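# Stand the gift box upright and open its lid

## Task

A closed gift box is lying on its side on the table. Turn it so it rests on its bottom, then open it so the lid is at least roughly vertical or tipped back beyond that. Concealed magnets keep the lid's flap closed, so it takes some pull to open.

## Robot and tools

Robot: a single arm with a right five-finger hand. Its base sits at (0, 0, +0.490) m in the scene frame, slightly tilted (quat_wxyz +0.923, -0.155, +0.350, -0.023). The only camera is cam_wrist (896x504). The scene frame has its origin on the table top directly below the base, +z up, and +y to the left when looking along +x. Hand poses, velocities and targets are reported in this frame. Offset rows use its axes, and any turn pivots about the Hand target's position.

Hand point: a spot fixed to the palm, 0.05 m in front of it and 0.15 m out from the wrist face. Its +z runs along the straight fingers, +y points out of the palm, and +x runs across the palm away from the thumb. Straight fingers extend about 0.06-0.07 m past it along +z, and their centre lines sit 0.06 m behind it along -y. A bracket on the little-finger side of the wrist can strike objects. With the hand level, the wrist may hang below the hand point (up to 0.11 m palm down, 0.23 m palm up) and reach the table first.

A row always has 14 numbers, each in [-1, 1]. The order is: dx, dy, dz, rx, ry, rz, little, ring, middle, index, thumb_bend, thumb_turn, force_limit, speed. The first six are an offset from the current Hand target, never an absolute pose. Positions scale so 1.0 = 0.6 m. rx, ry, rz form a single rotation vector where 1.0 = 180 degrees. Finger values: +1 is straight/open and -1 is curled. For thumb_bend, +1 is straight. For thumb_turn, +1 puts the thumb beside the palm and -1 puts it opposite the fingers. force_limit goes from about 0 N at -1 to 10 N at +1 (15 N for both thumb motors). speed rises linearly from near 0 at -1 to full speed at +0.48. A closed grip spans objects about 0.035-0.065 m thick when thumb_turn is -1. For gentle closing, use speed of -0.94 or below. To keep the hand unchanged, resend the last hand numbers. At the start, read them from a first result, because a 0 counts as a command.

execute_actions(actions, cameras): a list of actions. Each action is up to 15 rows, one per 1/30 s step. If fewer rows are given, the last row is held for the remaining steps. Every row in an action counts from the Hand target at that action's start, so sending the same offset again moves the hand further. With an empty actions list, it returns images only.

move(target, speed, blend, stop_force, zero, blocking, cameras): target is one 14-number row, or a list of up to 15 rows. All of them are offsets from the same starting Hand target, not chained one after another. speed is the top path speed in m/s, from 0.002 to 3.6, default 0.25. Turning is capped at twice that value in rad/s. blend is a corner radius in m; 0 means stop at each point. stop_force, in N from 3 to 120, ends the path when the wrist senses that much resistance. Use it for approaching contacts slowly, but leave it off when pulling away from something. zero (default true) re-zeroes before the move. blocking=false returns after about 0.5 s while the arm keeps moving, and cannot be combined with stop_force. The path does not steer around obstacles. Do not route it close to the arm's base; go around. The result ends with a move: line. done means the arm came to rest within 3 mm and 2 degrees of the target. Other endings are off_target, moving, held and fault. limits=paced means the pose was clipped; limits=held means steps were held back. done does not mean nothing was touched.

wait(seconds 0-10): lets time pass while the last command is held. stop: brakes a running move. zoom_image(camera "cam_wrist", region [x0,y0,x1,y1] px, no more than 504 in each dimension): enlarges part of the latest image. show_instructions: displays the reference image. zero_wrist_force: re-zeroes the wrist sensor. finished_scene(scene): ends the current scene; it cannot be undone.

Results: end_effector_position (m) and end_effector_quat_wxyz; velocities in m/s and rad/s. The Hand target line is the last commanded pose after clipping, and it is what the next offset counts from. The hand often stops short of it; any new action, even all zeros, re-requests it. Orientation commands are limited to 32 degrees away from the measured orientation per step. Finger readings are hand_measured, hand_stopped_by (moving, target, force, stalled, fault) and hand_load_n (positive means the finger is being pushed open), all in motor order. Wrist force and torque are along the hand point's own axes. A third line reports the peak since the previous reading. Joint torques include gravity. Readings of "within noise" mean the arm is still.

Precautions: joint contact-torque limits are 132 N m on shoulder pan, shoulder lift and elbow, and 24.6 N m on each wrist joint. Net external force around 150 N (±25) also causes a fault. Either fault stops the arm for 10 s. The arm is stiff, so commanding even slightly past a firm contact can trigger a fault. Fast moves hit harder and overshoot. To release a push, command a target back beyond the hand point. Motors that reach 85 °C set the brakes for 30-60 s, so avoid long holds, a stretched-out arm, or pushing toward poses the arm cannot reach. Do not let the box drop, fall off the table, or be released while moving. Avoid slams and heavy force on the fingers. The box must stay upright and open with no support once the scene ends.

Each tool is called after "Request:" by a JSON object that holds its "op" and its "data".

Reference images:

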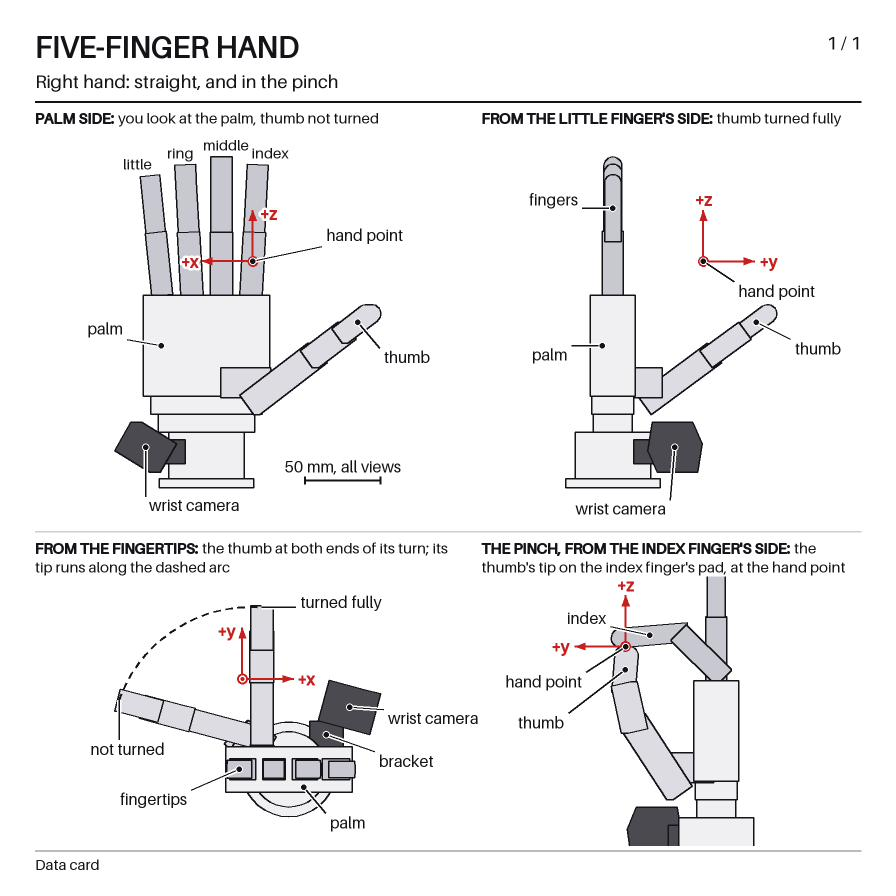

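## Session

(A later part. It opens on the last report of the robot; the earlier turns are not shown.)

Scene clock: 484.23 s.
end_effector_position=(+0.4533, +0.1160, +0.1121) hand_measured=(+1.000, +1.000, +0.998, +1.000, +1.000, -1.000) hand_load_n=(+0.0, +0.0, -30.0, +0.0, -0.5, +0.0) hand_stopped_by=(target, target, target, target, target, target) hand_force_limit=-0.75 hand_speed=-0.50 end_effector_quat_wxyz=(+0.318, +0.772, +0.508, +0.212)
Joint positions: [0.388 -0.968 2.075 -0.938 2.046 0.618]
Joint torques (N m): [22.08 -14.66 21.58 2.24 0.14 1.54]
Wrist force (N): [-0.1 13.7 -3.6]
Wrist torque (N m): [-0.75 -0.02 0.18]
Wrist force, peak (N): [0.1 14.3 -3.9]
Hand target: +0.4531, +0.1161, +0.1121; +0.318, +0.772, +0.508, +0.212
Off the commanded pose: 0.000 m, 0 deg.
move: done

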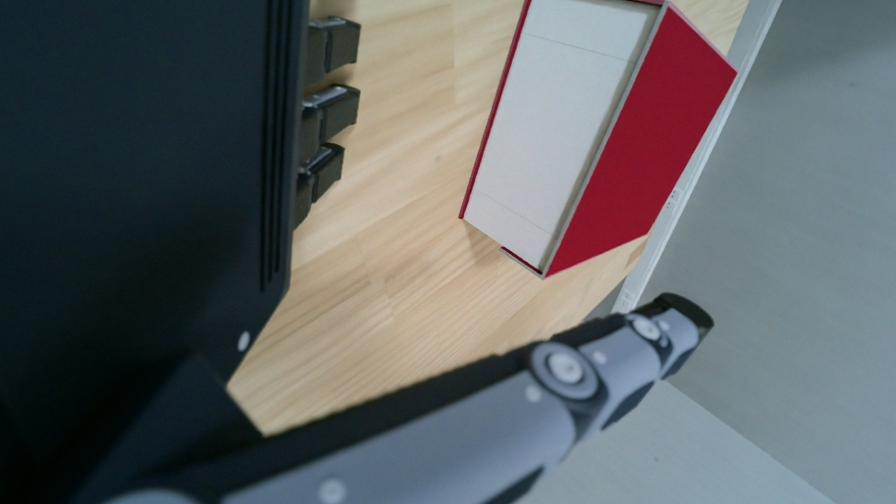

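Request:
{"op": "move", "data": {"target": [[-0.02,0.01,0.04,0,0,0,1,1,1,1,1,-1,-0.75,-0.5],[0.0,-0.1,0.35,0.1,0.04,-0.06,1,1,1,1,1,1,-0.75,0.3],[0.123,-0.468,0.25,0.562,0.217,-0.363,1,1,1,1,1,1,-0.75,0.3]], "speed": [0.06,0.35,0.5], "blend": 0.01, "cameras": ["all"]}}

Scene clock: 521.83 s.
end_effector_position=(+0.5269, -0.1647, +0.2621) hand_measured=(+1.000, +1.000, +1.000, +1.000, +1.000, +1.000) hand_load_n=(+0.0, +0.0, -0.5, +0.0, +0.0, -0.5) hand_stopped_by=(target, target, target, target, target, target) hand_force_limit=-0.75 hand_speed=0.30 end_effector_quat_wxyz=(-0.451, +0.866, -0.191, +0.098)
Joint positions: [-0.903 -0.702 1.721 2.177 0.363 -0.55]
Joint torques (N m): [-35.21 -22.08 6.6 1.99 3.38 -1.18]
Wrist force (N): [0.4 0.2 -0.6]
Wrist torque (N m): [0.05 -0.03 0.07]
Wrist force, peak (N): [0.2 14.1 -3.7]
Hand target: +0.5269, -0.1647, +0.2621; -0.451, +0.866, -0.191, +0.098
Off the commanded pose: 0.000 m, 0 deg.
move: done; blend cut to 0 m at target 2

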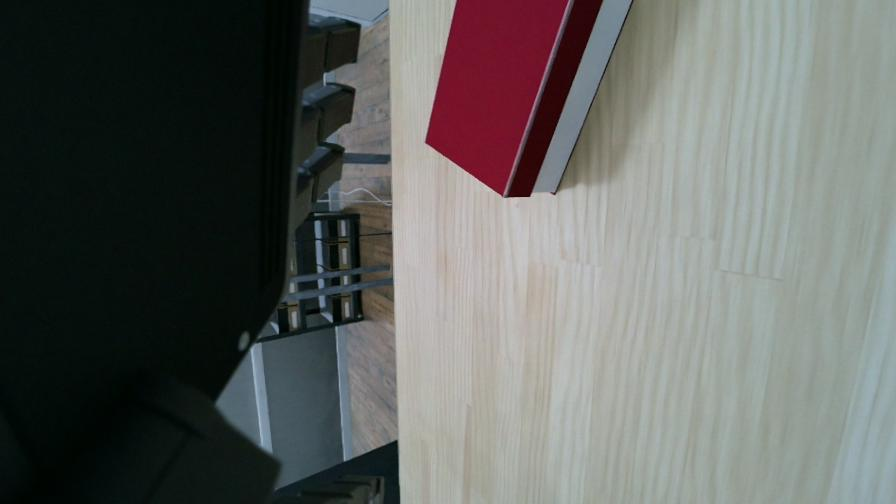

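Request:
{"op": "move", "data": {"target": [[0.04,0.0145,-0.27,0,0,0,1,1,1,1,1,1,-0.75,0.3],[0.04,0.0145,-0.417,0,0,0,1,1,1,1,1,1,-0.75,0.3]], "speed": [0.3,0.1], "blend": 0.01}}

Request:
{"op": "move", "data": {"target": [0.06,0.119,0,0,0,0,1,1,1,1,1,1,-0.75,0.3], "speed": 0.03, "stop_force": 3, "cameras": ["all"]}}

Scene clock: 543.13 s.
end_effector_position=(+0.5509, -0.1560, +0.0119) hand_measured=(+1.000, +1.000, +1.000, +1.000, +1.000, +1.000) hand_load_n=(+0.0, +0.0, +0.0, +0.0, +0.0, +0.0) hand_stopped_by=(target, target, target, target, target, target) hand_force_limit=-0.75 hand_speed=0.30 end_effector_quat_wxyz=(-0.450, +0.867, -0.191, +0.098)
Joint positions: [-0.597 -0.274 1.269 2.437 0.06 -0.79]
Joint torques (N m): [-15.58 -44.63 7.25 0.19 -1.54 -1.28]
Wrist force (N): [-0.4 0.0 -0.8]
Wrist torque (N m): [0.07 0.13 0.01]
Wrist force, peak (N): [0.3 -0.8 -1.5]
Hand target: +0.5509, -0.1560, +0.0119; -0.451, +0.866, -0.191, +0.098
Off the commanded pose: 0.000 m, 0 deg.
move: done

Scene clock: 546.50 s.
end_effector_position=(+0.5790, -0.1000, +0.0120) hand_measured=(+1.000, +1.000, +1.000, +1.000, +1.000, +1.000) hand_load_n=(+0.0, +0.0, +1.0, +0.0, +0.0, +0.0) hand_stopped_by=(target, target, target, target, target, target) hand_force_limit=-0.75 hand_speed=0.30 end_effector_quat_wxyz=(-0.446, +0.871, -0.187, +0.088)
Joint positions: [-0.517 -0.378 1.369 2.545 -0.013 -0.895]
Joint torques (N m): [-33.6 -24.67 -13.45 -3.31 2.88 1.38]
Wrist force (N): [-0.3 -3.6 -0.6]
Wrist torque (N m): [0.21 0.08 -0.17]
Wrist force, peak (N): [-0.3 -1.7 -5.6]
Hand target: +0.5790, -0.1000, +0.0120; -0.446, +0.871, -0.187, +0.088 (not the last commanded pose)
Off the commanded pose: 0.017 m, 2 deg.
move: contact

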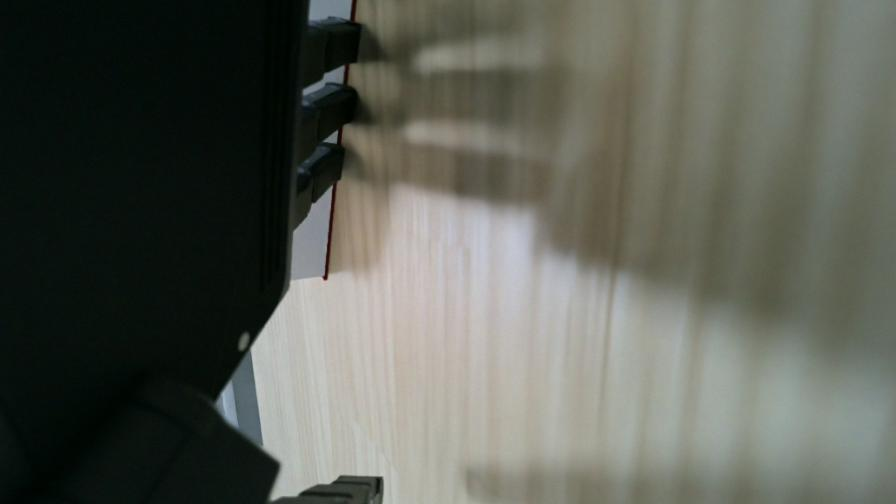

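Request:
{"op": "move", "data": {"target": [0.001,0.003,0.05,0,0,0,1,1,1,1,1,1,-0.75,0.3], "speed": 0.03, "cameras": ["all"]}}

Scene clock: 552.33 s.
end_effector_position=(+0.5796, -0.0981, +0.0419) hand_measured=(+1.000, +1.000, +1.000, +1.000, +1.000, +1.000) hand_load_n=(+0.0, -0.5, -1.5, +0.0, +0.0, -0.5) hand_stopped_by=(target, target, target, target, target, target) hand_force_limit=-0.75 hand_speed=0.30 end_effector_quat_wxyz=(-0.448, +0.869, -0.189, +0.091)
Joint positions: [-0.543 -0.434 1.44 2.5 0.011 -0.865]
Joint torques (N m): [-33.32 -26.54 -13.07 -3.57 4.09 1.25]
Wrist force (N): [-0.2 0.6 0.3]
Wrist torque (N m): [-0.06 0.05 -0.08]
Wrist force, peak (N): [-0.2 -3.7 -0.9]
Hand target: +0.5796, -0.0982, +0.0420; -0.446, +0.871, -0.187, +0.088
Off the commanded pose: 0.000 m, 1 deg.
move: done

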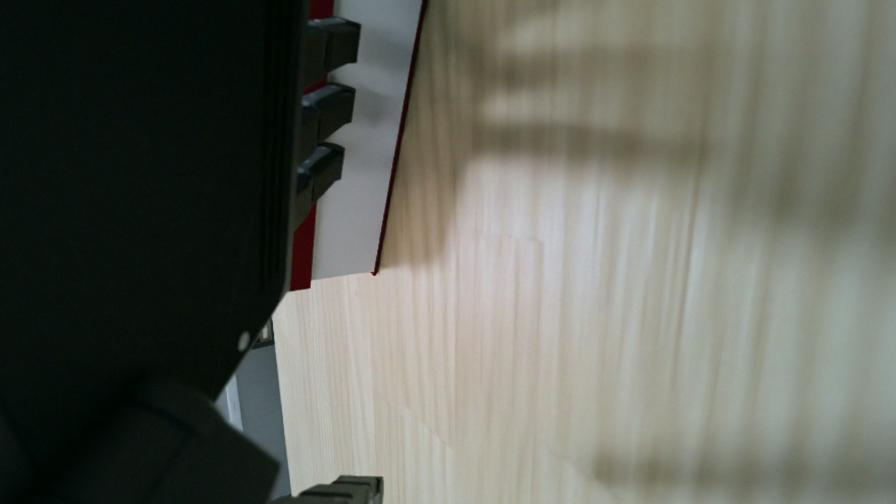

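Request:
{"op": "move", "data": {"target": [[-0.01,-0.02,0,0,0,0,1,1,1,1,1,1,-0.75,0.3],[-0.01,-0.02,-0.055,0,0,0,1,1,1,1,1,1,-0.75,0.3]], "speed": 0.08}}

Request:
{"op": "move", "data": {"target": [0.03,0.06,0,0,0,0,1,1,1,1,1,1,-0.75,0.3], "speed": 0.02, "stop_force": 5}}

Request:
{"op": "move", "data": {"target": [0.006,0.012,0.035,0,0,0,1,1,1,1,1,1,-0.75,0.3], "speed": 0.02, "cameras": ["all"]}}

Scene clock: 569.23 s.
end_effector_position=(+0.5736, -0.1102, +0.0092) hand_measured=(+1.000, +1.000, +1.000, +1.000, +1.000, +1.000) hand_load_n=(+0.0, +0.0, +8.5, +0.0, +0.0, +0.0) hand_stopped_by=(target, target, target, target, target, target) hand_force_limit=-0.75 hand_speed=0.30 end_effector_quat_wxyz=(-0.447, +0.870, -0.188, +0.089)
Joint positions: [-0.529 -0.341 1.321 2.474 -0.001 -0.812]
Joint torques (N m): [8.4 -9.82 -11.76 2.97 -10.54 -1.64]
Wrist force (N): [-5.1 -38.8 -53.3]
Wrist torque (N m): [5.12 0.75 -1.10]
Wrist force, peak (N): [-5.1 -38.8 -53.3]
Hand target: +0.5736, -0.1102, +0.0090; -0.446, +0.871, -0.187, +0.088
Off the commanded pose: 0.000 m, 0 deg.
move: done

Scene clock: 570.37 s.
end_effector_position=(+0.5736, -0.1101, +0.0092) hand_measured=(+1.000, +1.000, +1.000, +1.000, +1.000, +1.000) hand_load_n=(-0.5, +0.0, +8.5, -0.5, +0.0, +0.0) hand_stopped_by=(target, target, target, target, target, target) hand_force_limit=-0.75 hand_speed=0.30 end_effector_quat_wxyz=(-0.447, +0.870, -0.188, +0.089)
Joint positions: [-0.529 -0.341 1.32 2.474 -0.001 -0.812]
Joint torques (N m): [-6.92 -11.94 -0.97 0.75 -6.96 -1.05]
Wrist force (N): [-4.8 -39.4 -58.9]
Wrist torque (N m): [5.49 0.95 -1.09]
Wrist force, peak (N): [-3.9 -39.8 -64.6]
Hand target: +0.5736, -0.1101, +0.0092; -0.447, +0.870, -0.188, +0.089 (not the last commanded pose)
Off the commanded pose: 0.040 m, 0 deg.
move: contact

Scene clock: 572.07 s.
end_effector_position=(+0.5771, -0.1028, +0.0301) hand_measured=(+1.000, +1.000, +1.000, +1.000, +1.000, +1.000) hand_load_n=(+0.0, +0.0, +0.0, +0.0, +0.0, -0.5) hand_stopped_by=(target, target, target, target, target, target) hand_force_limit=-0.75 hand_speed=0.30 end_effector_quat_wxyz=(-0.448, +0.869, -0.188, +0.090)
Joint positions: [-0.538 -0.389 1.375 2.443 0.008 -0.788]
Joint torques (N m): [-33.05 -46.11 -12.93 -3.1 3.84 1.49]
Wrist force (N): [-0.3 0.1 -0.6]
Wrist torque (N m): [0.05 0.09 -0.10]
Wrist force, peak (N): [-5.0 -39.7 -58.9]
Hand target: +0.5772, -0.1029, +0.0302; -0.447, +0.870, -0.188, +0.089
Off the commanded pose: 0.000 m, 0 deg.
move: done

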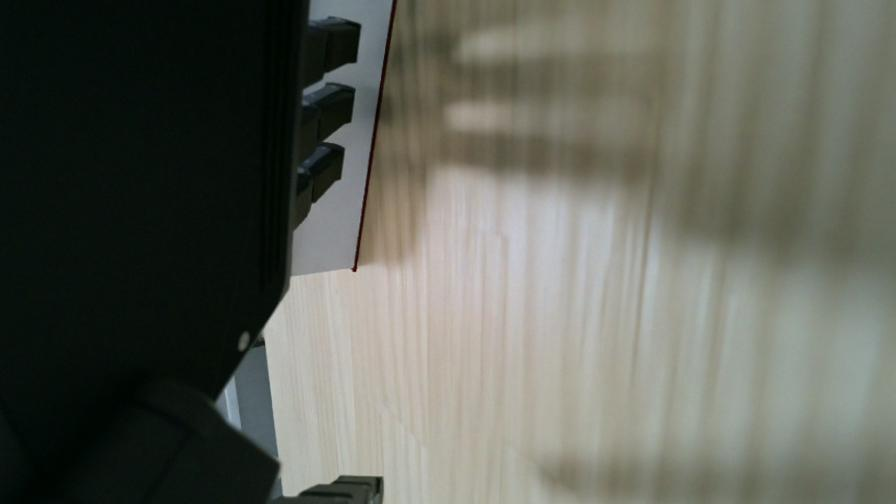

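Request:
{"op": "move", "data": {"target": [0.03,0.06,-0.006,0,0,0,1,1,1,1,1,1,-0.75,0.3], "speed": 0.02, "stop_force": 4}}

Request:
{"op": "move", "data": {"target": [0.002,0.004,0.03,0,0,0,1,1,1,1,1,1,-0.75,0.3], "speed": 0.02, "cameras": ["all"]}}

Scene clock: 581.87 s.
end_effector_position=(+0.5952, -0.0669, +0.0266) hand_measured=(+1.000, +1.000, +1.000, +1.000, +1.000, +1.000) hand_load_n=(+0.0, +0.0, -0.5, -0.5, +0.0, +0.0) hand_stopped_by=(target, target, target, target, target, target) hand_force_limit=-0.75 hand_speed=0.30 end_effector_quat_wxyz=(-0.447, +0.870, -0.188, +0.089)
Joint positions: [-0.484 -0.381 1.286 2.248 -0.046 -0.511]
Joint torques (N m): [-32.64 -27.3 -15.21 -3.22 3.05 1.03]
Wrist force (N): [-0.6 0.6 -1.1]
Wrist torque (N m): [0.11 0.13 -0.06]
Wrist force, peak (N): [-0.6 0.3 -1.7]
Hand target: +0.5952, -0.0669, +0.0266; -0.447, +0.870, -0.188, +0.089
Off the commanded pose: 0.000 m, 0 deg.
move: done

Scene clock: 583.20 s.
end_effector_position=(+0.5964, -0.0645, +0.0444) hand_measured=(+1.000, +1.000, +1.000, +1.000, +1.000, +1.000) hand_load_n=(+0.0, +0.0, -1.5, +0.0, -0.5, +0.0) hand_stopped_by=(target, target, target, target, target, target) hand_force_limit=-0.75 hand_speed=0.30 end_effector_quat_wxyz=(-0.447, +0.870, -0.188, +0.089)
Joint positions: [-0.496 -0.422 1.334 2.232 -0.034 -0.503]
Joint torques (N m): [-32.62 -46.49 7.61 -1.55 3.68 -1.18]
Wrist force (N): [-0.1 0.8 -0.5]
Wrist torque (N m): [-0.02 0.07 -0.03]
Wrist force, peak (N): [-0.3 1.3 -1.0]
Hand target: +0.5964, -0.0645, +0.0446; -0.447, +0.870, -0.188, +0.089
Off the commanded pose: 0.000 m, 0 deg.
move: done

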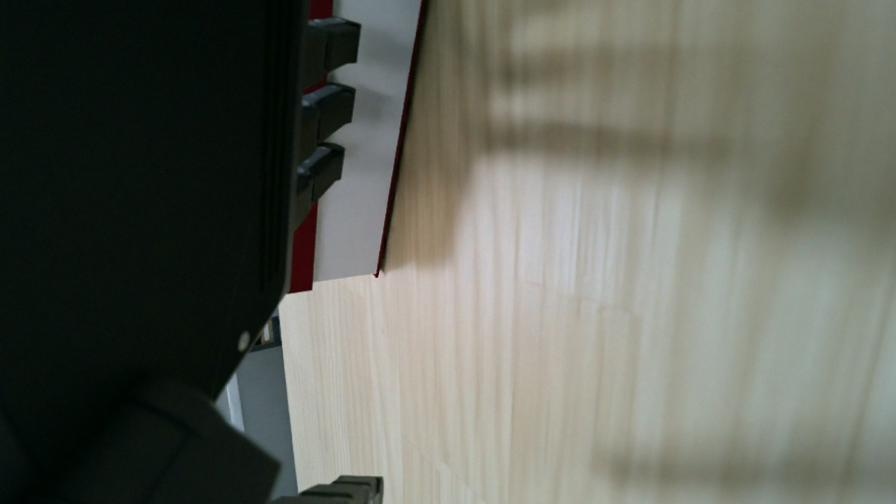

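Request:
{"op": "move", "data": {"target": [[-0.06,-0.12,0.1,0,0,0,1,1,1,1,1,1,-0.75,0.3],[0.0,-0.1,0.35,-0.095,-0.207,0.445,1,1,1,1,1,1,-0.75,0.3],[0.1,-0.054,0.35,-0.191,-0.414,0.888,1,1,1,1,1,1,-0.75,0.3]], "speed": [0.15,0.5,0.5], "blend": 0.01, "cameras": ["all"]}}

Scene clock: 643.80 s.
end_effector_position=(+0.6564, -0.0969, +0.2546) hand_measured=(+1.000, +1.000, +1.000, +1.000, +1.000, +1.000) hand_load_n=(+0.0, +0.0, +0.0, +0.0, -0.5, +0.0) hand_stopped_by=(target, target, target, target, target, target) hand_force_limit=-0.75 hand_speed=0.30 end_effector_quat_wxyz=(+0.008, +0.218, +0.976, -0.001)
Joint positions: [-0.634 -1.094 1.431 0.768 0.897 -1.644]
Joint torques (N m): [-26.98 -44.26 2.96 -0.02 -2.76 -1.31]
Wrist force (N): [0.6 -1.0 0.1]
Wrist torque (N m): [0.00 -0.07 0.02]
Wrist force, peak (N): [0.1 -1.5 0.1]
Hand target: +0.6564, -0.0969, +0.2546; +0.008, +0.218, +0.976, -0.001
Off the commanded pose: 0.000 m, 0 deg.
move: done

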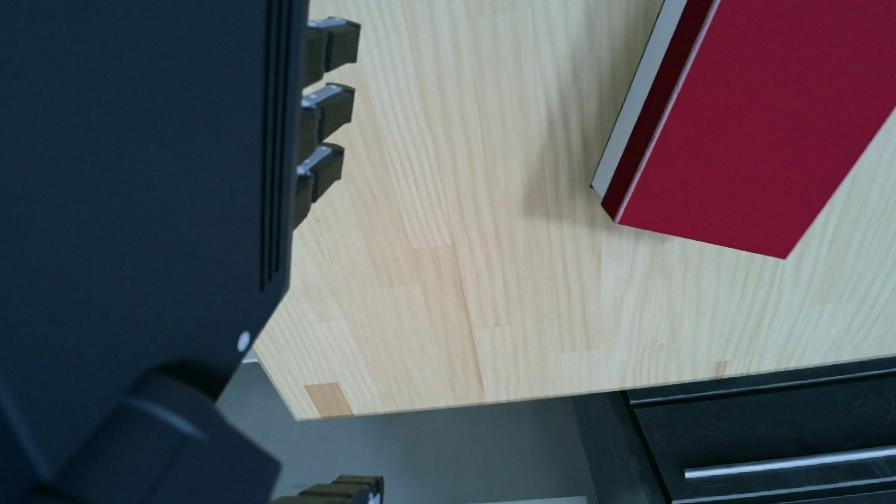

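Request:
{"op": "move", "data": {"target": [-0.013,0.137,-0.304,0,0,0,0.5,0.5,0.5,0.5,1,-1,-0.75,0], "speed": 0.25}}

Request:
{"op": "move", "data": {"target": [0.049,0.0965,0,0,0,0,0.5,0.5,0.5,0.5,1,-1,-0.75,0], "speed": 0.05, "stop_force": 3, "cameras": ["all"]}}

Scene clock: 671.83 s.
end_effector_position=(+0.6458, -0.0186, +0.0849) hand_measured=(+0.500, +0.500, +0.450, +0.500, +1.000, -1.000) hand_load_n=(+0.0, +0.0, -1.5, +0.0, +0.0, +0.0) hand_stopped_by=(target, target, target, target, target, target) hand_force_limit=-0.75 hand_speed=0.00 end_effector_quat_wxyz=(+0.006, +0.218, +0.976, -0.001)
Joint positions: [-0.33 -0.893 1.353 0.474 1.058 -1.335]
Joint torques (N m): [-12.72 -39.63 -8.47 2 0.21 0.47]
Wrist force (N): [0.5 -2.3 -3.7]
Wrist torque (N m): [0.13 0.02 0.01]
Wrist force, peak (N): [-0.8 -48.0 -103.7]
Hand target: +0.6458, -0.0186, +0.0849; +0.006, +0.218, +0.976, -0.001 (not the last commanded pose)
Off the commanded pose: 0.014 m, 0 deg.
FORCE FAULT: contact force on the arm reached its limit, and the arm stopped for 10 seconds. The contact can be on any part of the arm, not only on its tool. That time counts as 20 of the actions that you can send in this scene. The arm's remaining commands of this call were not run. During the stop the arm's controller moved it back a little. The arm's target is now where it stood when the stop ended, not its last command. The arm accepts commands again.
move: fault

not run: an earlier result of this reply reported a stop or a fault. Calls in your next reply go to the robot.

Request:
{"op": "move", "data": {"target": [0,0,0.012,0,0,0,0.25,0.25,0.25,0.25,1,-1,-0.75,0], "speed": 0.05}}

Request:
{"op": "move", "data": {"target": [0,0,-0.04,0,0,0,0.25,0.25,0.25,0.25,1,-1,-0.75,0], "speed": 0.02, "stop_force": 3, "cameras": ["all"]}}

Scene clock: 678.03 s.
end_effector_position=(+0.6458, -0.0186, +0.0919) hand_measured=(+0.250, +0.250, +0.250, +0.250, +1.000, -1.000) hand_load_n=(+0.0, +0.0, +0.0, +0.0, +0.0, +0.0) hand_stopped_by=(target, target, target, target, target, target) hand_force_limit=-0.75 hand_speed=0.00 end_effector_quat_wxyz=(+0.006, +0.218, +0.976, -0.001)
Joint positions: [-0.337 -0.908 1.364 0.48 1.054 -1.341]
Joint torques (N m): [-24.77 -49.25 4.79 4.04 -2.78 -1.07]
Wrist force (N): [0.6 -1.1 -0.2]
Wrist torque (N m): [0.00 -0.07 0.04]
Wrist force, peak (N): [0.5 -2.6 -3.7]
Hand target: +0.6458, -0.0186, +0.0921; +0.006, +0.218, +0.976, -0.001
Off the commanded pose: 0.000 m, 0 deg.
move: done

Scene clock: 680.20 s.
end_effector_position=(+0.6458, -0.0185, +0.0737) hand_measured=(+0.250, +0.250, +0.250, +0.250, +1.000, -1.000) hand_load_n=(+0.0, +0.0, -2.0, +0.0, +0.0, -0.5) hand_stopped_by=(target, target, target, target, target, target) hand_force_limit=-0.75 hand_speed=0.00 end_effector_quat_wxyz=(+0.006, +0.218, +0.976, -0.001)
Joint positions: [-0.32 -0.871 1.334 0.465 1.064 -1.326]
Joint torques (N m): [-21.84 -49.53 4.19 3.47 -2.82 -1.14]
Wrist force (N): [1.6 -3.1 -3.7]
Wrist torque (N m): [0.10 0.08 -0.04]
Wrist force, peak (N): [2.0 -9.1 -14.5]
Hand target: +0.6458, -0.0186, +0.0737; +0.006, +0.218, +0.976, -0.001 (not the last commanded pose)
Off the commanded pose: 0.006 m, 0 deg.
move: contact

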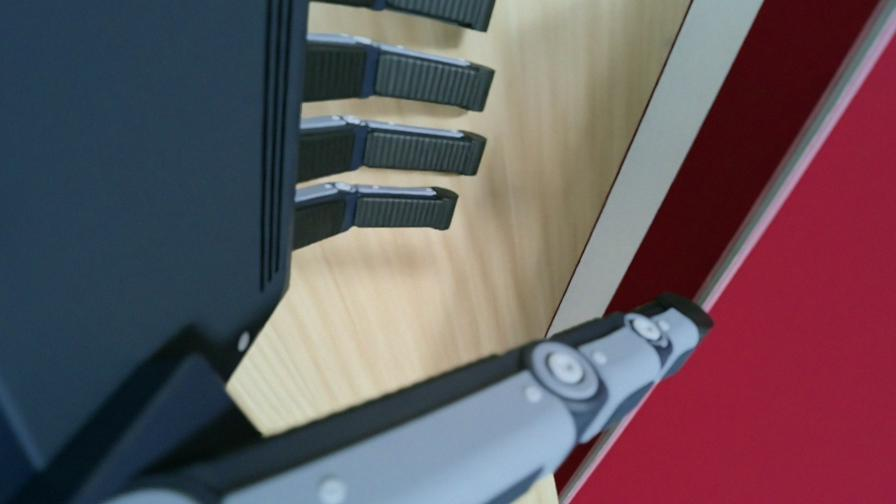

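Request:
{"op": "move", "data": {"target": [0,0,0.01,0,0,0,0,0,0,0,1,-1,-0.75,0], "speed": 0.05}}

Request:
{"op": "move", "data": {"target": [0,0,-0.045,0,0,0,0,0,0,0,1,-1,-0.75,0], "speed": 0.02, "stop_force": 3, "cameras": ["all"]}}

Scene clock: 688.07 s.
end_effector_position=(+0.6458, -0.0186, +0.0796) hand_measured=(+0.000, +0.000, +0.000, +0.000, +1.000, -1.000) hand_load_n=(+0.0, +0.0, +0.0, +0.0, +0.0, +0.0) hand_stopped_by=(target, target, target, target, target, target) hand_force_limit=-0.75 hand_speed=0.00 end_effector_quat_wxyz=(+0.006, +0.218, +0.976, -0.001)
Joint positions: [-0.325 -0.883 1.344 0.47 1.061 -1.331]
Joint torques (N m): [-24.28 -50.04 3.42 4.04 -2.77 -1.17]
Wrist force (N): [0.4 -1.3 -0.4]
Wrist torque (N m): [-0.01 -0.03 0.03]
Wrist force, peak (N): [1.6 -3.3 -3.7]
Hand target: +0.6458, -0.0186, +0.0797; +0.006, +0.218, +0.976, -0.001
Off the commanded pose: 0.000 m, 0 deg.
move: done

Scene clock: 690.43 s.
end_effector_position=(+0.6457, -0.0185, +0.0568) hand_measured=(+0.000, +0.000, +0.000, +0.000, +1.000, -1.000) hand_load_n=(+0.0, +0.0, -3.0, +0.0, +0.0, +0.0) hand_stopped_by=(target, target, target, target, target, target) hand_force_limit=-0.75 hand_speed=0.00 end_effector_quat_wxyz=(+0.006, +0.218, +0.976, -0.001)
Joint positions: [-0.305 -0.836 1.304 0.454 1.073 -1.313]
Joint torques (N m): [-22.81 -50.06 3.69 3.52 -2.54 -1.1]
Wrist force (N): [1.4 -2.6 -3.0]
Wrist torque (N m): [0.07 0.05 -0.03]
Wrist force, peak (N): [2.6 -8.0 -11.9]
Hand target: +0.6457, -0.0185, +0.0568; +0.006, +0.218, +0.976, -0.001 (not the last commanded pose)
Off the commanded pose: 0.004 m, 0 deg.
move: contact

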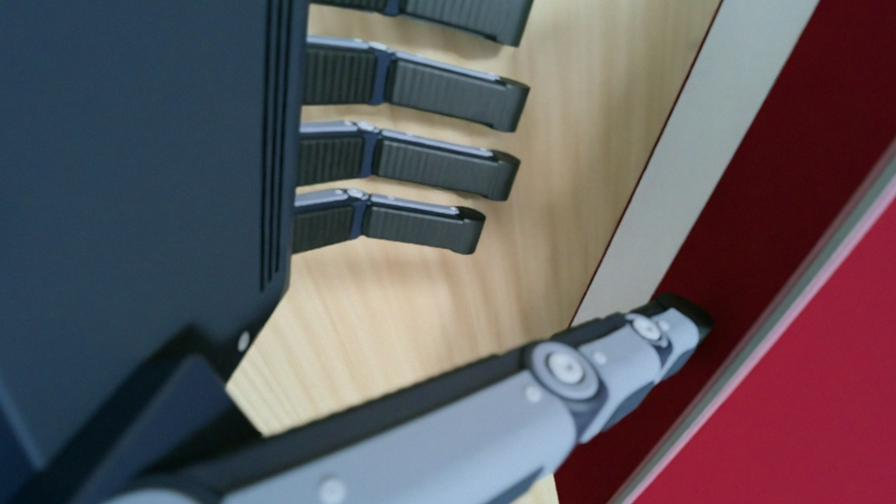

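Request:
{"op": "move", "data": {"target": [0,0,0.037,0,0,0,0.15,0.15,0.15,0.15,1,-1,-0.75,0], "speed": 0.05}}

Request:
{"op": "move", "data": {"target": [0.065,0.1277,0,0,0,0,0.15,0.15,0.15,0.15,1,-1,-0.75,0], "speed": 0.03, "stop_force": 3, "cameras": ["all"]}}

Scene clock: 701.57 s.
end_effector_position=(+0.6457, -0.0185, +0.0788) hand_measured=(+0.150, +0.150, +0.150, +0.150, +1.000, -1.000) hand_load_n=(+0.0, +0.0, +0.0, +0.0, +0.0, +0.0) hand_stopped_by=(target, target, target, target, target, target) hand_force_limit=-0.75 hand_speed=0.00 end_effector_quat_wxyz=(+0.006, +0.218, +0.976, -0.001)
Joint positions: [-0.325 -0.881 1.343 0.469 1.061 -1.33]
Joint torques (N m): [-23.24 -48.51 3.47 3.9 -2.76 -1.3]
Wrist force (N): [0.4 -1.1 -0.5]
Wrist torque (N m): [0.03 -0.04 0.04]
Wrist force, peak (N): [2.6 10.9 -43.7]
Hand target: +0.6457, -0.0185, +0.0790; +0.006, +0.218, +0.976, -0.001
Off the commanded pose: 0.000 m, 0 deg.
move: done

Scene clock: 705.53 s.
end_effector_position=(+0.6847, +0.0581, +0.0790) hand_measured=(+0.150, +0.150, +0.150, +0.150, +1.000, -1.000) hand_load_n=(+0.0, +0.0, +0.0, +0.0, +0.0, +0.0) hand_stopped_by=(target, target, target, target, target, target) hand_force_limit=-0.75 hand_speed=0.00 end_effector_quat_wxyz=(+0.006, +0.218, +0.976, -0.001)
Joint positions: [-0.193 -0.899 1.234 0.543 1.143 -1.214]
Joint torques (N m): [0.25 -34.39 -18.8 4.08 2.41 1.42]
Wrist force (N): [1.0 -1.5 -0.4]
Wrist torque (N m): [0.11 -0.17 -0.01]
Wrist force, peak (N): [1.0 -1.8 -0.3]
Hand target: +0.6847, +0.0581, +0.0790; +0.006, +0.218, +0.976, -0.001
Off the commanded pose: 0.000 m, 0 deg.
move: done

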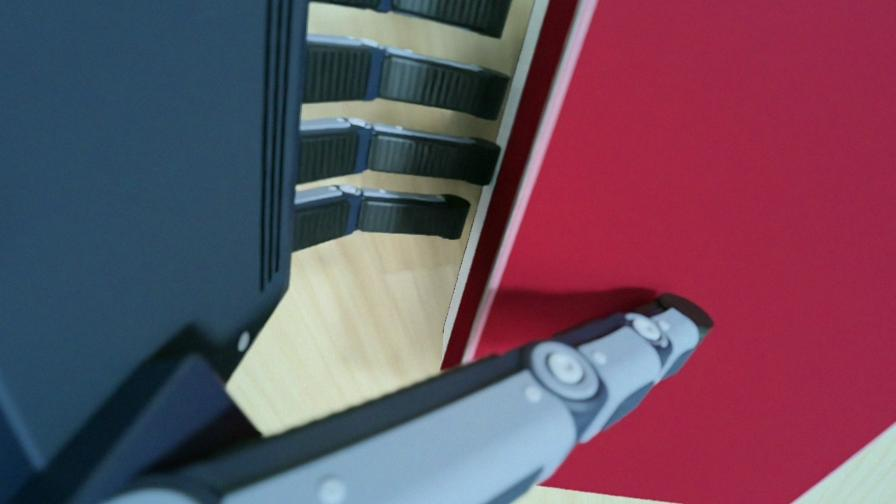

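Request:
{"op": "move", "data": {"target": [0,0,0,0,0,0,0.15,0.15,0.15,0.15,0.2,-1,-0.7,-0.85]}}

Request:
{"op": "move", "data": {"target": [0,0,0,0,0,0,-0.4,-0.4,-0.4,-0.4,0.2,-1,0.0,-0.85], "cameras": ["all"]}}

Scene clock: 709.80 s.
end_effector_position=(+0.6847, +0.0581, +0.0790) hand_measured=(+0.150, +0.150, +0.150, +0.150, +0.894, -1.000) hand_load_n=(+0.0, +0.0, +0.5, +0.0, +3.0, +0.0) hand_stopped_by=(target, target, target, target, force, target) hand_force_limit=-0.70 hand_speed=-0.85 end_effector_quat_wxyz=(+0.006, +0.218, +0.976, -0.001)
Joint positions: [-0.193 -0.899 1.234 0.543 1.143 -1.214]
Joint torques (N m): [-0.83 -33.64 -19.34 4.1 2.24 1.44]
Wrist force (N): [0.8 -0.4 -2.0]
Wrist torque (N m): [0.11 -0.09 -0.01]
Wrist force, peak (N): [0.9 -0.3 -2.2]
Hand target: +0.6847, +0.0581, +0.0790; +0.006, +0.218, +0.976, -0.001
Off the commanded pose: 0.000 m, 0 deg.
move: done

Scene clock: 711.40 s.
end_effector_position=(+0.6847, +0.0581, +0.0790) hand_measured=(-0.400, -0.400, -0.110, -0.400, +0.896, -1.000) hand_load_n=(+0.0, +1.5, +7.5, +0.0, +8.5, +1.0) hand_stopped_by=(target, target, force, target, force, target) hand_force_limit=0.00 hand_speed=-0.85 end_effector_quat_wxyz=(+0.006, +0.218, +0.976, -0.001)
Joint positions: [-0.193 -0.899 1.234 0.543 1.143 -1.214]
Joint torques (N m): [-3.55 -35.52 -15.55 3.36 1.34 1.38]
Wrist force (N): [1.1 -0.2 0.4]
Wrist torque (N m): [0.10 -0.18 -0.04]
Wrist force, peak (N): [0.7 -0.3 -2.2]
Hand target: +0.6847, +0.0581, +0.0790; +0.006, +0.218, +0.976, -0.001
Off the commanded pose: 0.000 m, 0 deg.
move: done

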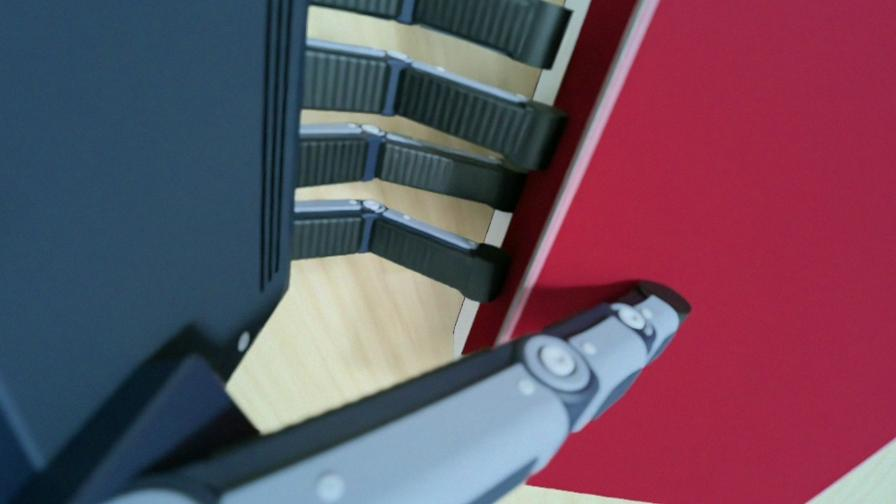

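Request:
{"op": "move", "data": {"target": [-0.008,-0.0157,0,0,0,0,0.15,0.15,0.15,0.15,1,-1,0.0,-0.3]}}

Request:
{"op": "move", "data": {"target": [0.045,0.0884,-0.008,0,0,0,0.15,0.15,0.15,0.15,1,-1,0,-0.3], "speed": 0.03, "stop_force": 3, "cameras": ["all"]}}

Scene clock: 725.30 s.
end_effector_position=(+0.6800, +0.0489, +0.0790) hand_measured=(+0.150, +0.150, +0.150, +0.150, +1.000, -1.000) hand_load_n=(+0.0, +0.0, +0.0, +0.0, +0.0, +0.0) hand_stopped_by=(target, target, target, target, target, target) hand_force_limit=0.00 hand_speed=-0.30 end_effector_quat_wxyz=(+0.006, +0.218, +0.976, -0.001)
Joint positions: [-0.209 -0.899 1.25 0.532 1.133 -1.227]
Joint torques (N m): [-20.89 -50.17 2.21 0.61 -2.82 -1.36]
Wrist force (N): [0.8 -1.0 -0.2]
Wrist torque (N m): [0.07 -0.11 0.07]
Wrist force, peak (N): [1.4 -0.6 0.6]
Hand target: +0.6799, +0.0487, +0.0790; +0.006, +0.218, +0.976, -0.001
Off the commanded pose: 0.000 m, 0 deg.
move: done

Scene clock: 728.50 s.
end_effector_position=(+0.7060, +0.1000, +0.0744) hand_measured=(+0.150, +0.150, +0.150, +0.150, +1.000, -1.000) hand_load_n=(+0.0, +0.0, +0.0, +0.0, +1.0, +0.5) hand_stopped_by=(target, target, target, target, target, target) hand_force_limit=0.00 hand_speed=-0.30 end_effector_quat_wxyz=(+0.006, +0.218, +0.976, -0.001)
Joint positions: [-0.12 -0.881 1.14 0.595 1.19 -1.154]
Joint torques (N m): [-18.9 -52.76 3.15 0.24 -1.92 -1.29]
Wrist force (N): [0.8 1.4 -3.5]
Wrist torque (N m): [-0.02 -0.07 0.08]
Wrist force, peak (N): [0.4 -3.3 -5.9]
Hand target: +0.7060, +0.1000, +0.0744; +0.006, +0.218, +0.976, -0.001 (not the last commanded pose)
Off the commanded pose: 0.002 m, 0 deg.
move: contact

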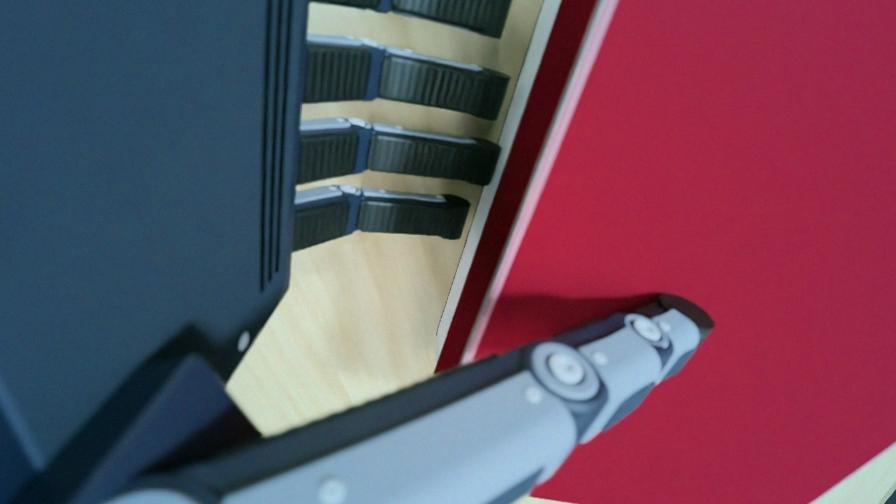

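Request:
{"op": "move", "data": {"target": [0.008,0.0157,0.04,0,0,0,0.15,0.15,0.15,0.15,1,-1,0,-0.3], "speed": 0.03, "cameras": ["all"]}}

Scene clock: 733.07 s.
end_effector_position=(+0.7108, +0.1094, +0.0983) hand_measured=(+0.150, +0.150, +0.150, +0.150, +1.000, -1.000) hand_load_n=(+0.0, +0.0, +1.5, +0.5, +0.0, +0.0) hand_stopped_by=(target, target, target, target, target, target) hand_force_limit=0.00 hand_speed=-0.30 end_effector_quat_wxyz=(+0.006, +0.218, +0.976, -0.001)
Joint positions: [-0.12 -0.928 1.161 0.622 1.19 -1.154]
Joint torques (N m): [-17.63 -56.55 0.83 3.86 -3.02 -1.31]
Wrist force (N): [0.8 -1.1 0.6]
Wrist torque (N m): [0.10 -0.15 0.10]
Wrist force, peak (N): [0.7 1.5 -3.9]
Hand target: +0.7108, +0.1094, +0.0984; +0.006, +0.218, +0.976, -0.001
Off the commanded pose: 0.000 m, 0 deg.
move: done

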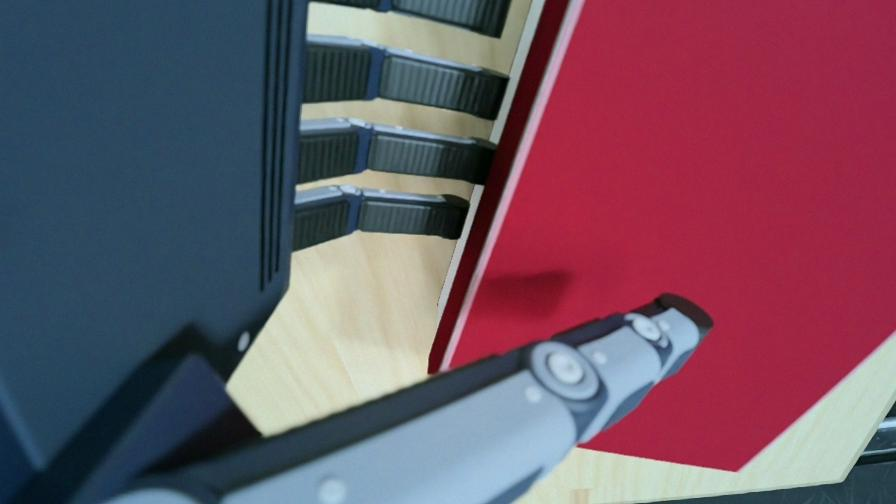

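Request:
{"op": "move", "data": {"target": [0.008,0.0157,0.03,0,0,0,0.15,0.15,0.15,0.15,1,-1,0,-0.3], "speed": 0.02, "cameras": ["all"]}}

Scene clock: 738.10 s.
end_effector_position=(+0.7156, +0.1188, +0.1162) hand_measured=(+0.150, +0.150, +0.150, +0.150, +1.000, -1.000) hand_load_n=(+0.0, +0.0, +1.5, +0.0, +0.0, +0.0) hand_stopped_by=(target, target, target, target, target, target) hand_force_limit=0.00 hand_speed=-0.30 end_effector_quat_wxyz=(+0.006, +0.218, +0.976, -0.001)
Joint positions: [-0.117 -0.961 1.167 0.647 1.192 -1.151]
Joint torques (N m): [2.14 -56.46 1.13 4.3 2.69 1.54]
Wrist force (N): [0.6 -1.3 0.3]
Wrist torque (N m): [0.09 -0.11 -0.01]
Wrist force, peak (N): [0.8 -1.4 1.0]
Hand target: +0.7156, +0.1189, +0.1164; +0.006, +0.218, +0.976, -0.001
Off the commanded pose: 0.000 m, 0 deg.
move: done

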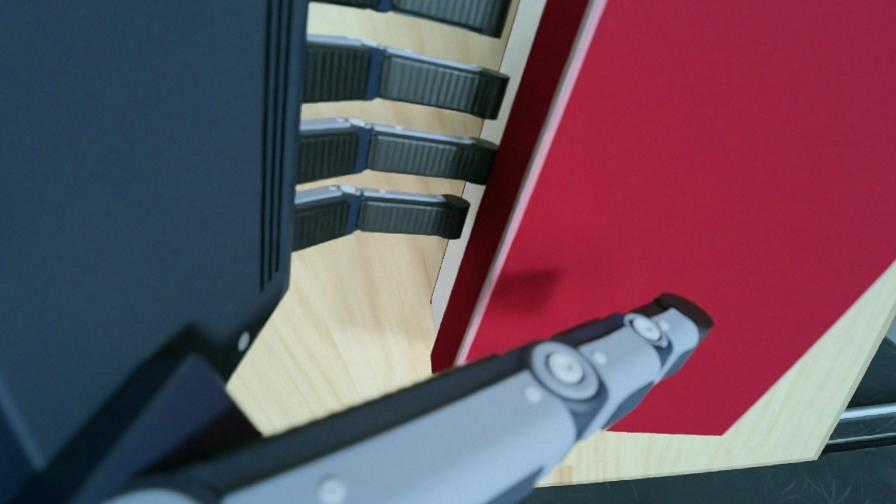

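Request:
{"op": "move", "data": {"target": [[0.002,0.004,0.07,0,0,0,0.15,0.15,0.15,0.15,1,-1,0,-0.3],[0.012,0.024,0.135,0,0,0,0.15,0.15,0.15,0.15,1,-1,0,-0.3]], "speed": 0.05, "blend": 0.01, "cameras": ["all"]}}

Scene clock: 758.03 s.
end_effector_position=(+0.7228, +0.1332, +0.1972) hand_measured=(+0.150, +0.150, +0.150, +0.150, +1.000, -1.000) hand_load_n=(+0.0, +0.0, +0.0, +0.0, +0.0, +0.0) hand_stopped_by=(target, target, target, target, target, target) hand_force_limit=0.00 hand_speed=-0.30 end_effector_quat_wxyz=(+0.006, +0.218, +0.976, -0.001)
Joint positions: [-0.15 -1.114 1.237 0.74 1.171 -1.178]
Joint torques (N m): [-15.73 -53.51 0.27 3.78 -2.83 -1.27]
Wrist force (N): [0.5 -0.7 -0.6]
Wrist torque (N m): [0.13 -0.06 0.06]
Wrist force, peak (N): [0.7 -1.5 0.8]
Hand target: +0.7228, +0.1333, +0.1974; +0.006, +0.218, +0.976, -0.001
Off the commanded pose: 0.000 m, 0 deg.
move: done

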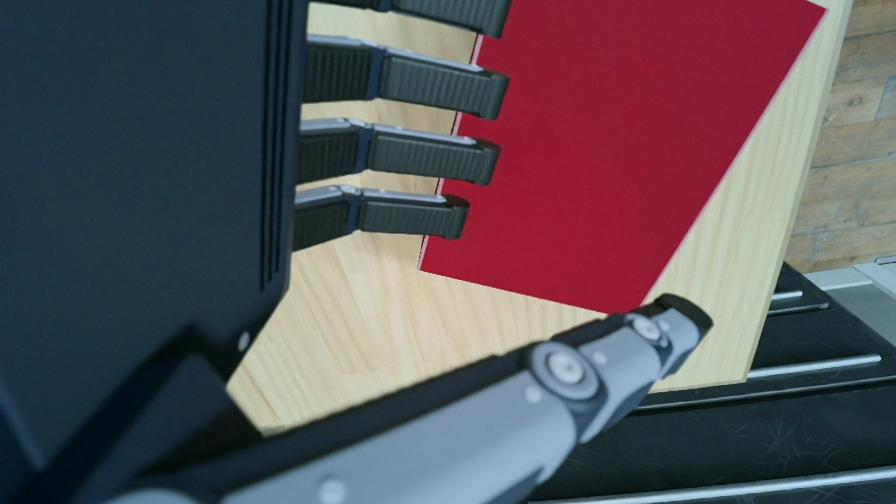

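Request:
{"op": "move", "data": {"target": [[-0.038,-0.0743,0,0,0,0,0.15,0.15,0.15,0.15,1,-1,0,-0.3],[-0.038,-0.0743,-0.199,0,0,0,0.15,0.15,0.15,0.15,1,-1,0,-0.3]], "speed": 0.15}}

Request:
{"op": "move", "data": {"target": [0.05,0.098,0,0,0,0,0.15,0.15,0.15,0.15,1,-1,0,-0.3], "speed": 0.03, "stop_force": 3}}

Request:
{"op": "move", "data": {"target": [0.016,0.031,0.055,0,0,0,0.15,0.15,0.15,0.15,1,-1,0,-0.3], "speed": 0.02, "cameras": ["all"]}}

Scene clock: 770.40 s.
end_effector_position=(+0.7000, +0.0887, +0.0782) hand_measured=(+0.150, +0.150, +0.150, +0.150, +1.000, -1.000) hand_load_n=(+0.0, +0.0, +0.5, +0.0, +0.0, +0.0) hand_stopped_by=(target, target, target, target, target, target) hand_force_limit=0.00 hand_speed=-0.30 end_effector_quat_wxyz=(+0.006, +0.217, +0.976, -0.001)
Joint positions: [-0.141 -0.893 1.173 0.58 1.176 -1.171]
Joint torques (N m): [0.23 -35.57 -21.32 3.81 2.5 1.35]
Wrist force (N): [0.4 -0.8 -0.1]
Wrist torque (N m): [0.09 -0.08 -0.02]
Wrist force, peak (N): [0.8 -1.4 -0.6]
Hand target: +0.7000, +0.0887, +0.0780; +0.006, +0.218, +0.976, -0.001
Off the commanded pose: 0.000 m, 0 deg.
move: done

Scene clock: 773.70 s.
end_effector_position=(+0.7300, +0.1475, +0.0780) hand_measured=(+0.150, +0.150, +0.150, +0.150, +1.000, -1.000) hand_load_n=(+0.0, +0.0, -0.5, +0.0, +0.0, +0.0) hand_stopped_by=(target, target, target, target, target, target) hand_force_limit=0.00 hand_speed=-0.30 end_effector_quat_wxyz=(+0.006, +0.218, +0.976, -0.001)
Joint positions: [-0.046 -0.864 1.026 0.672 1.239 -1.095]
Joint torques (N m): [3.44 -38.05 -21.41 3.88 2.25 1.39]
Wrist force (N): [0.7 -1.2 -0.6]
Wrist torque (N m): [0.10 -0.10 -0.02]
Wrist force, peak (N): [0.7 -2.0 -0.8]
Hand target: +0.7300, +0.1475, +0.0780; +0.006, +0.218, +0.976, -0.001
Off the commanded pose: 0.000 m, 0 deg.
move: done

Scene clock: 775.97 s.
end_effector_position=(+0.7396, +0.1659, +0.1108) hand_measured=(+0.150, +0.150, +0.150, +0.150, +1.000, -1.000) hand_load_n=(+0.0, +0.5, +1.5, +0.0, +0.0, +0.0) hand_stopped_by=(target, target, target, target, target, target) hand_force_limit=0.00 hand_speed=-0.30 end_effector_quat_wxyz=(+0.006, +0.218, +0.976, -0.001)
Joint positions: [-0.035 -0.919 1.03 0.72 1.247 -1.086]
Joint torques (N m): [4.92 -57.87 -2.47 4.09 2.52 1.61]
Wrist force (N): [0.6 -1.1 0.9]
Wrist torque (N m): [0.05 -0.10 -0.05]
Wrist force, peak (N): [0.6 -1.6 0.7]
Hand target: +0.7396, +0.1661, +0.1110; +0.006, +0.218, +0.976, -0.001
Off the commanded pose: 0.000 m, 0 deg.
move: done

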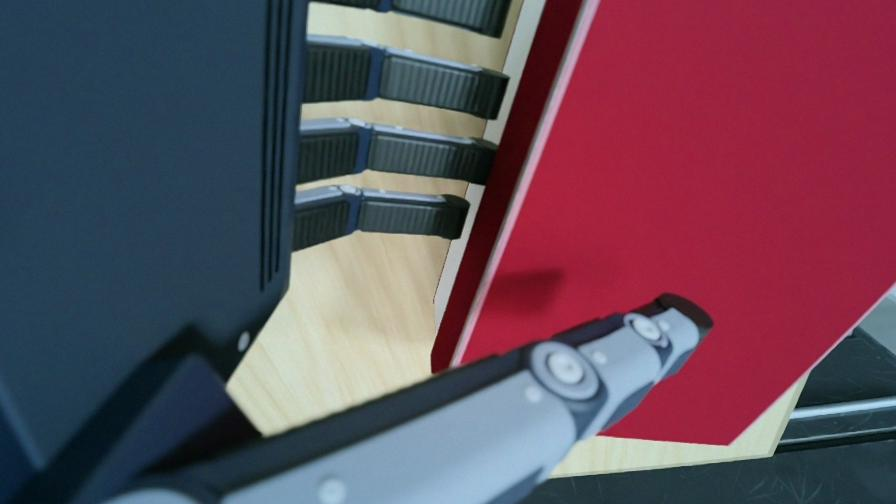

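Request:
{"op": "move", "data": {"target": [0,0,0,0,0,0,-0.35,-0.35,-0.35,-0.35,1,-1,0,-0.6], "cameras": ["all"]}}

Scene clock: 780.10 s.
end_effector_position=(+0.7396, +0.1661, +0.1110) hand_measured=(-0.350, -0.350, -0.350, -0.350, +1.000, -1.000) hand_load_n=(+0.5, +0.0, +0.0, +0.0, +0.0, +0.0) hand_stopped_by=(target, target, target, target, target, target) hand_force_limit=0.00 hand_speed=-0.60 end_effector_quat_wxyz=(+0.006, +0.218, +0.976, -0.001)
Joint positions: [-0.035 -0.919 1.03 0.72 1.247 -1.086]
Joint torques (N m): [3.23 -54.13 -17.82 2.73 -0.16 1.23]
Wrist force (N): [0.5 -0.9 0.0]
Wrist torque (N m): [0.01 -0.08 -0.05]
Wrist force, peak (N): [0.5 -1.6 0.8]
Hand target: +0.7396, +0.1661, +0.1110; +0.006, +0.218, +0.976, -0.001
Off the commanded pose: 0.000 m, 0 deg.
move: done

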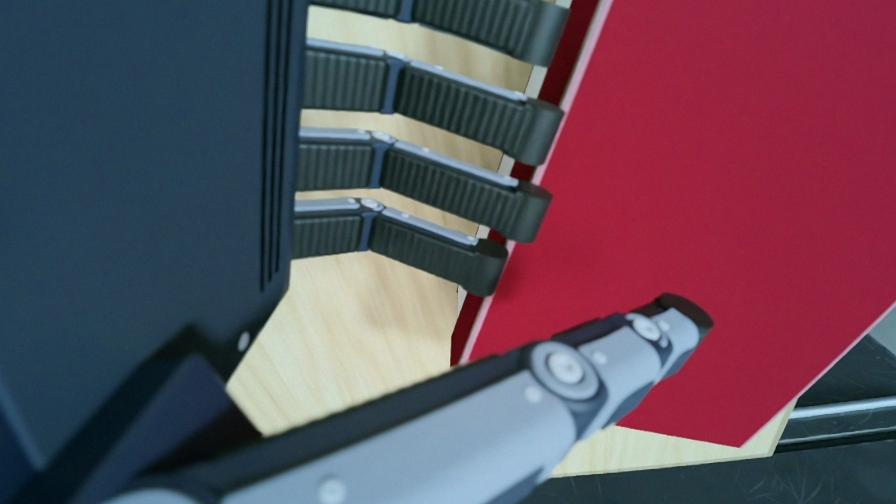

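Request:
{"op": "move", "data": {"target": [[0,0,0.18,0,0,0,1,1,1,1,1,1,0,0.3],[0.09,0.178,0.18,0,0,0,1,1,1,1,1,1,0,0.3]], "speed": 0.2, "blend": 0.01}}

Request:
{"op": "move", "data": {"target": [0,0,-0.15,0,0,0,1,1,1,1,1,1,0,0.3], "speed": 0.03, "stop_force": 5, "cameras": ["all"]}}

Scene clock: 842.23 s.
end_effector_position=(+0.7936, +0.2728, +0.2190) hand_measured=(+1.000, +1.000, +1.000, +1.000, +1.000, +1.000) hand_load_n=(+0.0, +0.0, +0.0, +0.0, -0.5, +0.0) hand_stopped_by=(target, target, target, target, target, target) hand_force_limit=0.00 hand_speed=0.30 end_effector_quat_wxyz=(+0.006, +0.218, +0.976, -0.001)
Joint positions: [0.084 -0.984 0.771 1.019 1.328 -0.996]
Joint torques (N m): [8.21 -42.37 -26.44 3.99 2.82 1.61]
Wrist force (N): [0.3 -0.8 0.2]
Wrist torque (N m): [-0.03 -0.01 -0.08]
Wrist force, peak (N): [0.8 -1.4 -9.2]
Hand target: +0.7936, +0.2729, +0.2190; +0.006, +0.218, +0.976, -0.001
Off the commanded pose: 0.000 m, 0 deg.
move: done

Scene clock: 845.10 s.
end_effector_position=(+0.7935, +0.2728, +0.1733) hand_measured=(+1.000, +1.000, +1.000, +1.000, +1.000, +1.000) hand_load_n=(+0.0, +0.0, +0.0, +0.0, +0.0, +0.0) hand_stopped_by=(target, target, target, target, target, target) hand_force_limit=0.00 hand_speed=0.30 end_effector_quat_wxyz=(+0.006, +0.218, +0.976, -0.001)
Joint positions: [0.103 -0.894 0.706 0.99 1.341 -0.981]
Joint torques (N m): [-11.72 -61.17 -3.75 3.68 -2.99 -1.4]
Wrist force (N): [0.9 -1.8 -1.8]
Wrist torque (N m): [0.11 0.04 -0.02]
Wrist force, peak (N): [1.7 -3.0 -22.5]
Hand target: +0.7935, +0.2728, +0.1733; +0.006, +0.218, +0.976, -0.001 (not the last commanded pose)
Off the commanded pose: 0.044 m, 0 deg.
move: contact

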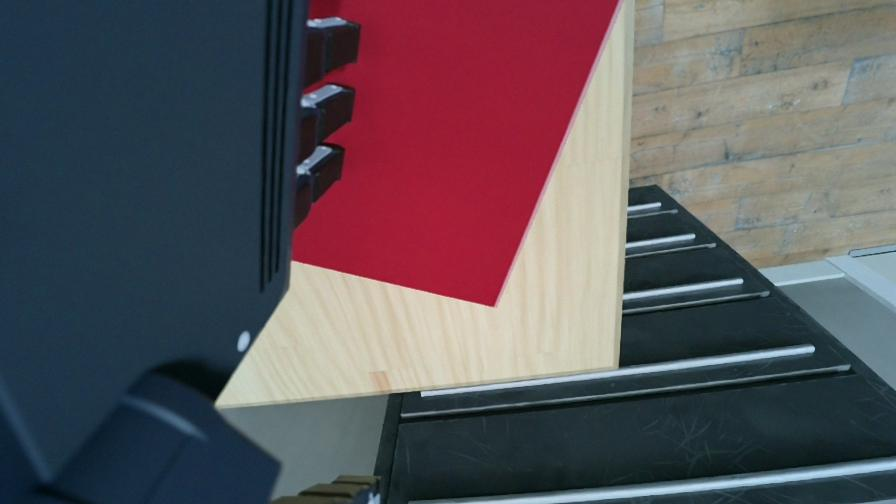

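Request:
{"op": "move", "data": {"target": [-0.136,-0.267,-0.01,0,0,0,1,1,1,1,1,1,0,0.3], "speed": 0.08, "cameras": ["all"]}}

Scene clock: 852.27 s.
end_effector_position=(+0.7120, +0.1128, +0.1673) hand_measured=(+1.000, +1.000, +0.730, +1.000, +1.000, +1.000) hand_load_n=(+0.0, -3.5, -37.5, +0.0, +0.0, +0.0) hand_stopped_by=(target, target, target, target, target, target) hand_force_limit=0.00 hand_speed=0.30 end_effector_quat_wxyz=(+0.006, +0.218, +0.976, -0.001)
Joint positions: [-0.164 -1.067 1.254 0.681 1.161 -1.19]
Joint torques (N m): [-19.35 -34.33 8.74 -0.62 1.76 -1.18]
Wrist force (N): [0.0 11.9 -32.1]
Wrist torque (N m): [0.68 0.62 0.36]
Wrist force, peak (N): [-1.4 16.7 -47.4]
Hand target: +0.7119, +0.1126, +0.1673; +0.006, +0.218, +0.976, -0.001
Off the commanded pose: 0.000 m, 0 deg.
move: done

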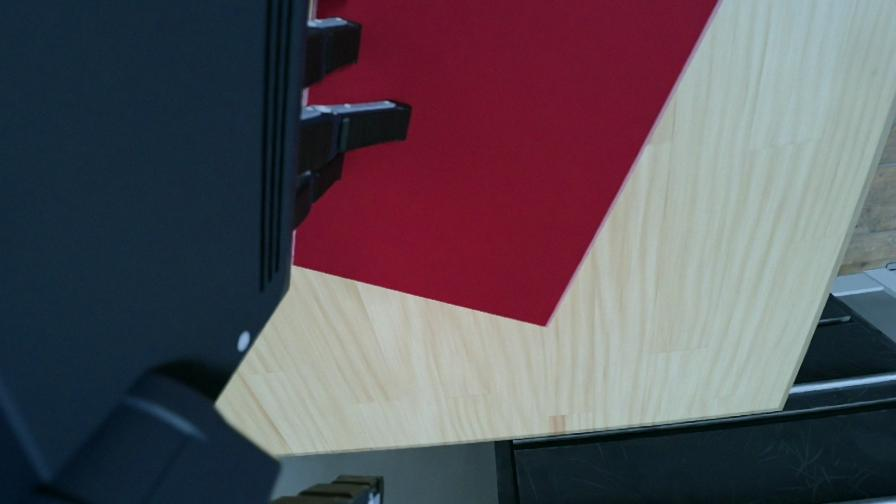

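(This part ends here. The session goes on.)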